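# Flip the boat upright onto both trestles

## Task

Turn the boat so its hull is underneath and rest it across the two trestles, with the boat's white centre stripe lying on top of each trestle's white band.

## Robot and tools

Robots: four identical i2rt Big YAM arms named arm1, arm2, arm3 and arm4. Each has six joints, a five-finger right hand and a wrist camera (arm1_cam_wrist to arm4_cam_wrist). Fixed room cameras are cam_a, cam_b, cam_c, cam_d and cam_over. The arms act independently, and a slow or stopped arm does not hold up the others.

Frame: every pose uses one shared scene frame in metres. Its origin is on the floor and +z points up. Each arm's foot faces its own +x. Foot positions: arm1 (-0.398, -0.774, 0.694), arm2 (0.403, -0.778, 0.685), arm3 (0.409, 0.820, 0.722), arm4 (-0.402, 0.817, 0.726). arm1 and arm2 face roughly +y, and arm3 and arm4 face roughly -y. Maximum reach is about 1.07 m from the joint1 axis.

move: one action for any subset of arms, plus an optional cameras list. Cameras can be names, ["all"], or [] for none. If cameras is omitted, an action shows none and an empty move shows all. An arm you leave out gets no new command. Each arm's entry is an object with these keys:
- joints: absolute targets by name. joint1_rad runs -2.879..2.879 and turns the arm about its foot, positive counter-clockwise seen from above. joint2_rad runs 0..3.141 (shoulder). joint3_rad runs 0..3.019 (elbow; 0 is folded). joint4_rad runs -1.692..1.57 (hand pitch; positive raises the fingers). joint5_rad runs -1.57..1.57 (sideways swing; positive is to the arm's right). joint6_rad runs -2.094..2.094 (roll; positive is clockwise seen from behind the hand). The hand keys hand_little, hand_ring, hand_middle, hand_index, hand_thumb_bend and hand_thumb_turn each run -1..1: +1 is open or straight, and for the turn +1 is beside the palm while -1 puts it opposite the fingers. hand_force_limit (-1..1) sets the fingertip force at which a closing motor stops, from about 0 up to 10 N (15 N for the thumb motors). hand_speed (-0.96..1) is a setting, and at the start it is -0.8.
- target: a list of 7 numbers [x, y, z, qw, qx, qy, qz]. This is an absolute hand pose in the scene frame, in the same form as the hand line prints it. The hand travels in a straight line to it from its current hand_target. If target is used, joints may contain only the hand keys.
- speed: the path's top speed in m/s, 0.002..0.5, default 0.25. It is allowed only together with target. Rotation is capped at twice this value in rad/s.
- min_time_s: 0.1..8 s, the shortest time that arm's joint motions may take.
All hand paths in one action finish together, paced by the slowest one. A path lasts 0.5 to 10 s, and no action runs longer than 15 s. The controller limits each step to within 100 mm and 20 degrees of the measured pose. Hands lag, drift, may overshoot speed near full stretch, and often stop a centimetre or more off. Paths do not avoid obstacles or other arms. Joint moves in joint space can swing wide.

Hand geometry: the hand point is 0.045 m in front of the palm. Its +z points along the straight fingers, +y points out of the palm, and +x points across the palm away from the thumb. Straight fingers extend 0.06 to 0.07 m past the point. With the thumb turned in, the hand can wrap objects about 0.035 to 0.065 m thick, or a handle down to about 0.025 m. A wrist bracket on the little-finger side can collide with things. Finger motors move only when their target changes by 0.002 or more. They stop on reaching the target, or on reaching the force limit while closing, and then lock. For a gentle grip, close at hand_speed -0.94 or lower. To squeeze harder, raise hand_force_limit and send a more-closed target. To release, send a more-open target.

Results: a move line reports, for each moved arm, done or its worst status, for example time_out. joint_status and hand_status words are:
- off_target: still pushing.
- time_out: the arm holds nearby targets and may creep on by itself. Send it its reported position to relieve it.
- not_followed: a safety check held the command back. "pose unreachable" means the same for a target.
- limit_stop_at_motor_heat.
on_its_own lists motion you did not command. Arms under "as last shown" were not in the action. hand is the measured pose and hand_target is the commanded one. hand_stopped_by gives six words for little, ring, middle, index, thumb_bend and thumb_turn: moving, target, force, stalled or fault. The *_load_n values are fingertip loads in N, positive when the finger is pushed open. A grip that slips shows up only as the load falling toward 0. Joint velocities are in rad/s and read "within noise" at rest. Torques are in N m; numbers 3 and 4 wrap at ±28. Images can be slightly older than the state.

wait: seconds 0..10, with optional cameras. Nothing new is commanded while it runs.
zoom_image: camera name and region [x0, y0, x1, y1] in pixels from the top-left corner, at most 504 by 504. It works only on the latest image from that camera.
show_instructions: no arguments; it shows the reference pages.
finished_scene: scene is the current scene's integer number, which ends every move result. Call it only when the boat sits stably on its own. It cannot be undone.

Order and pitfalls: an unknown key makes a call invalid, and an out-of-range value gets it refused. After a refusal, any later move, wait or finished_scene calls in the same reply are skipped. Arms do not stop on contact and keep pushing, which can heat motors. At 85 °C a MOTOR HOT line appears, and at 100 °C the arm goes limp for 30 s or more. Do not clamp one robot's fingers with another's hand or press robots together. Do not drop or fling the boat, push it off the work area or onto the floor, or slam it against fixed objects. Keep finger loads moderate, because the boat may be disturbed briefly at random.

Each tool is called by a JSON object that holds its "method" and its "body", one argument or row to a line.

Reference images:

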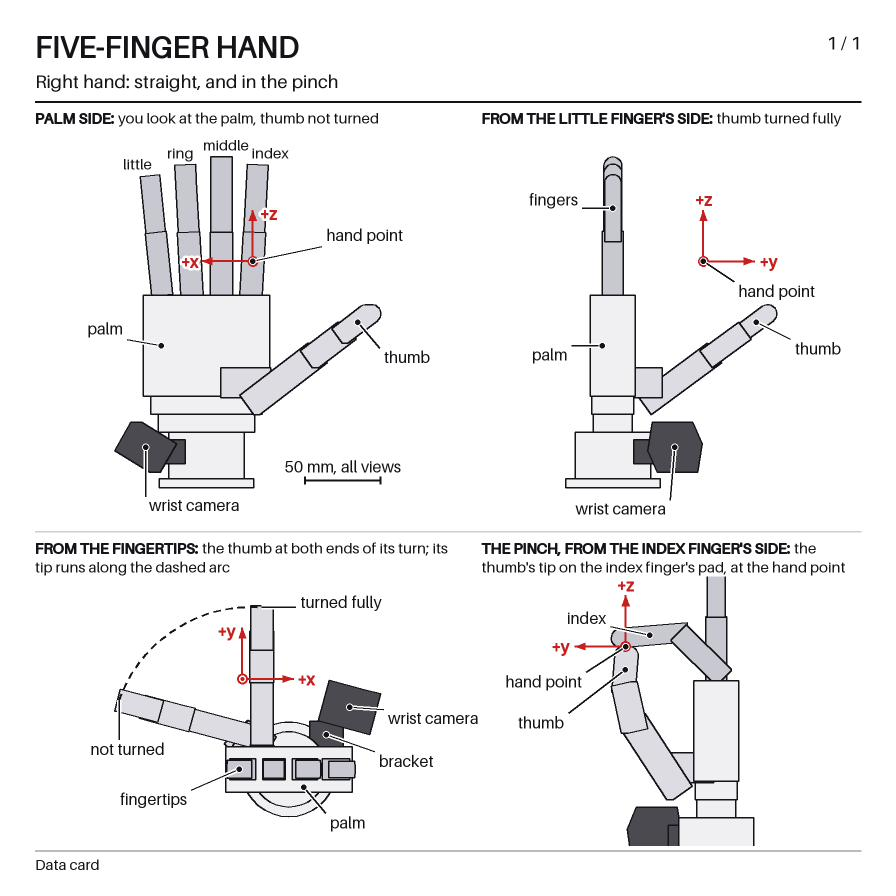

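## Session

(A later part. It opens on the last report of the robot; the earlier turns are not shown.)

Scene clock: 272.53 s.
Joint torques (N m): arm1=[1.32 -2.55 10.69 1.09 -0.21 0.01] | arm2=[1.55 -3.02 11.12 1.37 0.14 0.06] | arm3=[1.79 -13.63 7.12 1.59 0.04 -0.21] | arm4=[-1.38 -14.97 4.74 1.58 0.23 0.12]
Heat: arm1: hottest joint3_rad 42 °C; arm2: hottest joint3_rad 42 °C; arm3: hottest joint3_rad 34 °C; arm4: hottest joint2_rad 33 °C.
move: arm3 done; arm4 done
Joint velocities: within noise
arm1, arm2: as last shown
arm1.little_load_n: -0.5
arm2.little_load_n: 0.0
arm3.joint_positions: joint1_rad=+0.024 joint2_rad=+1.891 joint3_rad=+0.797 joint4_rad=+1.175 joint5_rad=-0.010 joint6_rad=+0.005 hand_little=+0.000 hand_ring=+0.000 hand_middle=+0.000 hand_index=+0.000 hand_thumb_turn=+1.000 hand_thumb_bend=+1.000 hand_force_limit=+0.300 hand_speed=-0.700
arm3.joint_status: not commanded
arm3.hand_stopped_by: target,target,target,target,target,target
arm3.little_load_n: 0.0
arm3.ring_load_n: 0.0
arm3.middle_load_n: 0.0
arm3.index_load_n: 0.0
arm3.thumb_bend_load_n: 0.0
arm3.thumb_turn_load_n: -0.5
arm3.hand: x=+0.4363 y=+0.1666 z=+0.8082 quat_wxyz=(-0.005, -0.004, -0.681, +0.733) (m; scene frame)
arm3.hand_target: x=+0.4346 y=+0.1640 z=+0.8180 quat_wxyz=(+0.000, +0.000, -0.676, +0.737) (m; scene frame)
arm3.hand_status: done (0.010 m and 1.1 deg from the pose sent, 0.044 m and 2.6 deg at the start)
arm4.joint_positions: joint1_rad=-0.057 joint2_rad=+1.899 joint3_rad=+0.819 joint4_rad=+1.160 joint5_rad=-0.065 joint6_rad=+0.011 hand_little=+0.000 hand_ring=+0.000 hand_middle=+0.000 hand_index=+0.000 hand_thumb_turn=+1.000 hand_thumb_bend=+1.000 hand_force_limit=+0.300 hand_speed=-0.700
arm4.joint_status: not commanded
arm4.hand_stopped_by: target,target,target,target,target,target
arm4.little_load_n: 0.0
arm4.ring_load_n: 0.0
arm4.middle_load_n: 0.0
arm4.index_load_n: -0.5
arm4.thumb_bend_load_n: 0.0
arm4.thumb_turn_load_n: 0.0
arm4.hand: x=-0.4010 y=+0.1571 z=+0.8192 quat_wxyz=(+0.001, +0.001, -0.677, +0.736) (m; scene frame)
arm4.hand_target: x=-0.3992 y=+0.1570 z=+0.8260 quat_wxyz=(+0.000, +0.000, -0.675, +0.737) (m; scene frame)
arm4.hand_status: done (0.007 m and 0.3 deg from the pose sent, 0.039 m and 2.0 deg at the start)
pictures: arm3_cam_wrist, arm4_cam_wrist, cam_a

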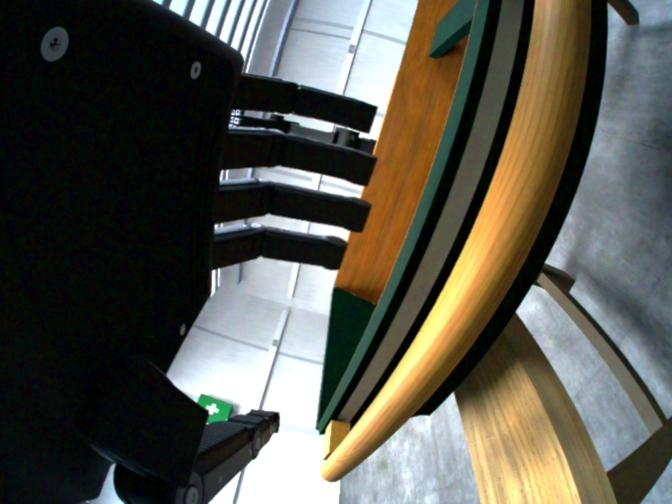

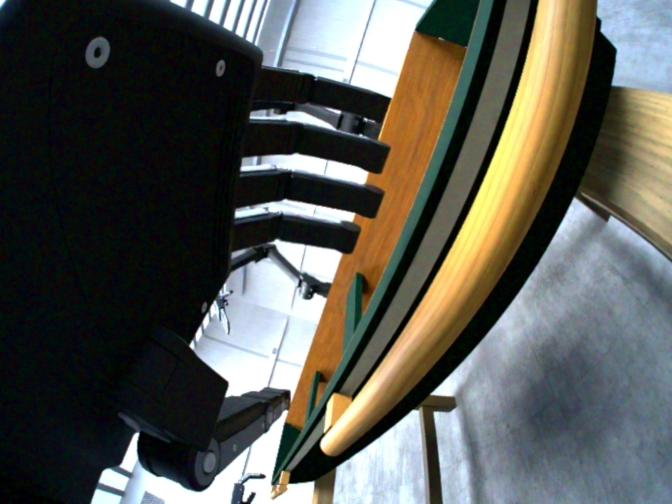

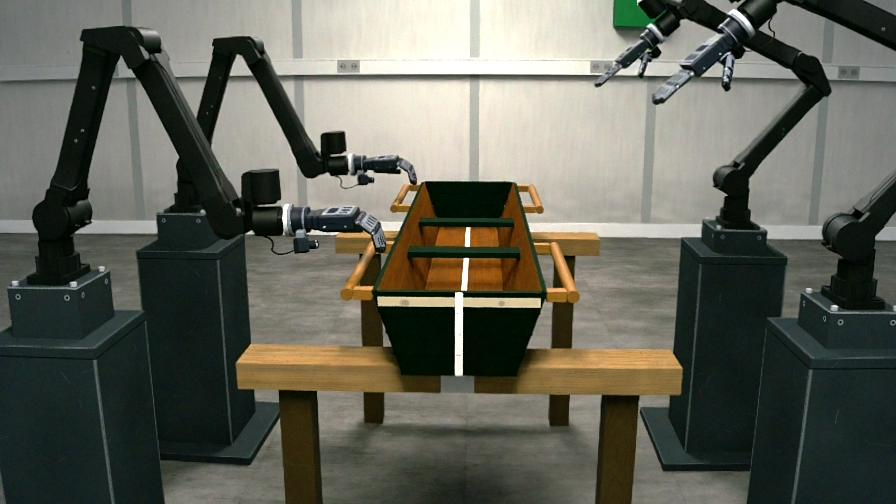

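{"method": "move", "body": {
  "arm3": {"target":[0.4345,0.20,0.885,0,0,-0.6756,0.7373],"speed":0.12},
  "arm4": {"target":[-0.399,0.195,0.890,0,0,-0.6756,0.7373],"speed":0.12},
  "cameras": ["cam_over","cam_c","cam_a","cam_b"]
}}

{"method": "zoom_image", "body": {
  "camera": "cam_a",
  "region": [350, 270, 560, 410]
}}

{"method": "zoom_image", "body": {
  "camera": "cam_b",
  "region": [350, 290, 560, 430]
}}

Scene clock: 274.37 s.
Joint torques (N m): arm1=[0.67 -2.2 10.8 1.09 -0.24 -0.04] | arm2=[1.67 -2.67 11.19 1.52 0.16 0.16] | arm3=[1.73 -11.58 7.82 1.58 0.07 -0.21] | arm4=[-1.49 -13.22 5.12 1.31 -0.04 0.13]
Heat: arm1: hottest joint3_rad 41 °C; arm2: hottest joint3_rad 42 °C; arm3: hottest joint3_rad 34 °C; arm4: hottest joint2_rad 33 °C.
move: arm3 done; arm4 done
Joint velocities: within noise
arm1, arm2: as last shown
arm1.little_load_n: 0.0
arm1.middle_load_n: -0.5
arm1.thumb_turn_load_n: 0.0
arm3.joint_positions: joint1_rad=+0.024 joint2_rad=+1.647 joint3_rad=+0.721 joint4_rad=+1.014 joint5_rad=-0.010 joint6_rad=+0.005 hand_little=+0.000 hand_ring=+0.000 hand_middle=+0.000 hand_index=+0.000 hand_thumb_turn=+1.000 hand_thumb_bend=+1.000 hand_force_limit=+0.300 hand_speed=-0.700
arm3.joint_status: not commanded
arm3.hand_stopped_by: target,target,target,target,target,target
arm3.little_load_n: 0.0
arm3.ring_load_n: 0.0
arm3.middle_load_n: 0.0
arm3.index_load_n: -0.5
arm3.thumb_bend_load_n: 0.0
arm3.thumb_turn_load_n: -0.5
arm3.hand: x=+0.4360 y=+0.1988 z=+0.8786 quat_wxyz=(-0.005, -0.004, -0.678, +0.735) (m; scene frame)
arm3.hand_target: x=+0.4346 y=+0.2000 z=+0.8848 quat_wxyz=(+0.000, +0.000, -0.676, +0.737) (m; scene frame)
arm3.hand_status: done (0.007 m and 0.9 deg from the pose sent, 0.084 m and 1.1 deg at the start)
arm4.joint_positions: joint1_rad=-0.057 joint2_rad=+1.662 joint3_rad=+0.736 joint4_rad=+1.012 joint5_rad=-0.065 joint6_rad=+0.011 hand_little=+0.000 hand_ring=+0.000 hand_middle=+0.000 hand_index=+0.000 hand_thumb_turn=+1.000 hand_thumb_bend=+1.000 hand_force_limit=+0.300 hand_speed=-0.700
arm4.joint_status: not commanded
arm4.hand_stopped_by: target,target,target,target,target,target
arm4.little_load_n: 0.0
arm4.ring_load_n: 0.0
arm4.middle_load_n: 0.0
arm4.index_load_n: 0.0
arm4.thumb_bend_load_n: 0.5
arm4.thumb_turn_load_n: 0.0
arm4.hand: x=-0.3981 y=+0.1917 z=+0.8865 quat_wxyz=(+0.001, +0.001, -0.675, +0.738) (m; scene frame)
arm4.hand_target: x=-0.3991 y=+0.1950 z=+0.8900 quat_wxyz=(+0.000, +0.000, -0.676, +0.737) (m; scene frame)
arm4.hand_status: done (0.005 m and 0.2 deg from the pose sent, 0.080 m and 0.3 deg at the start)
pictures: cam_a, cam_b, cam_c, cam_over

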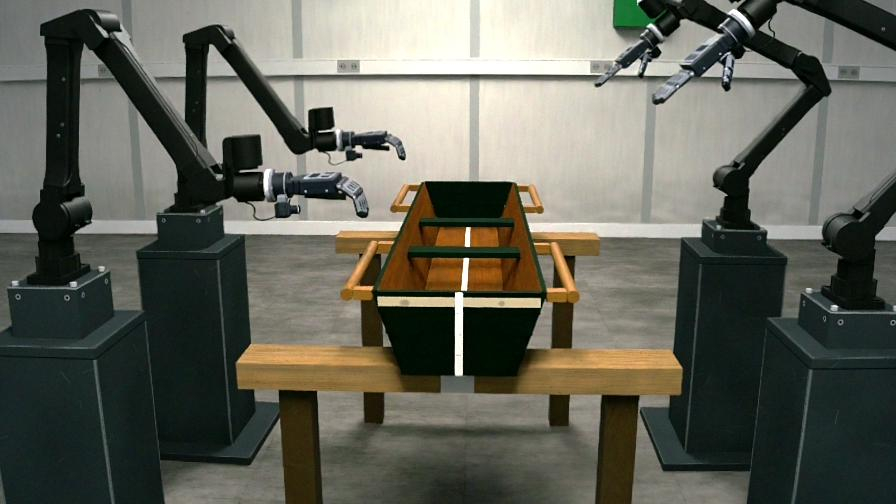

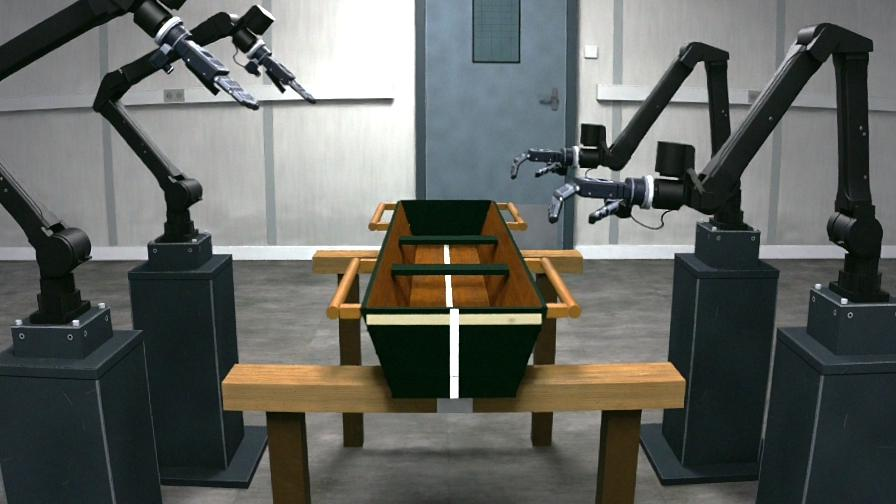

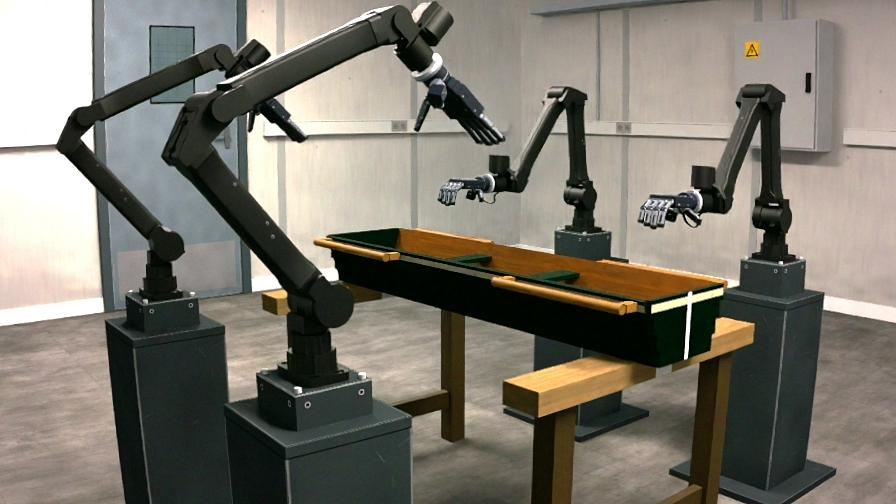

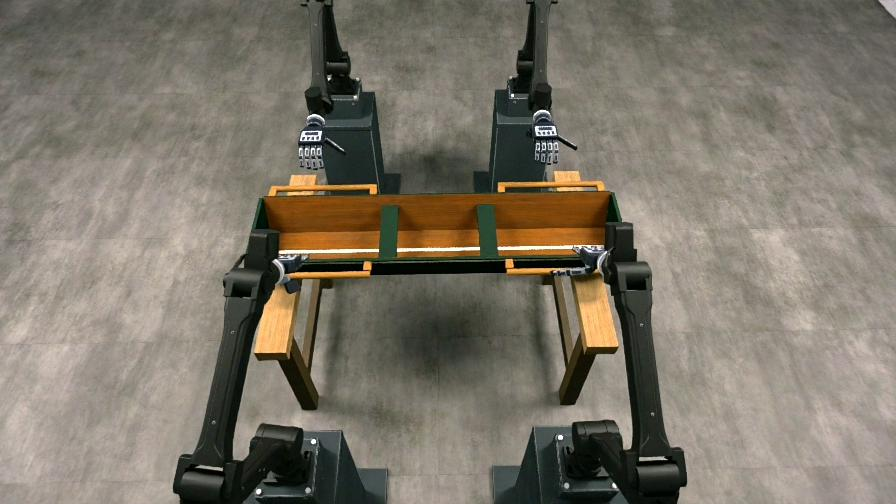

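Scaled by 2.400.

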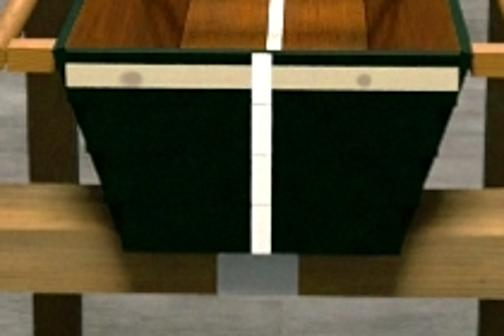

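Scaled by 2.400.

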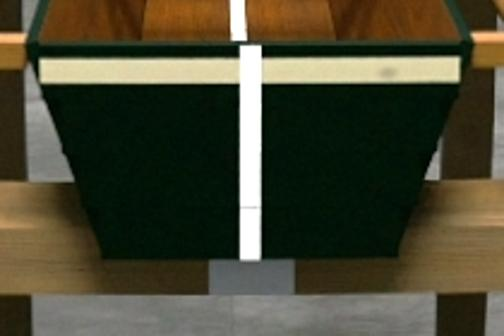

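{"method": "finished_scene", "body": {
  "scene": 1
}}

The scene is finished: the task was done.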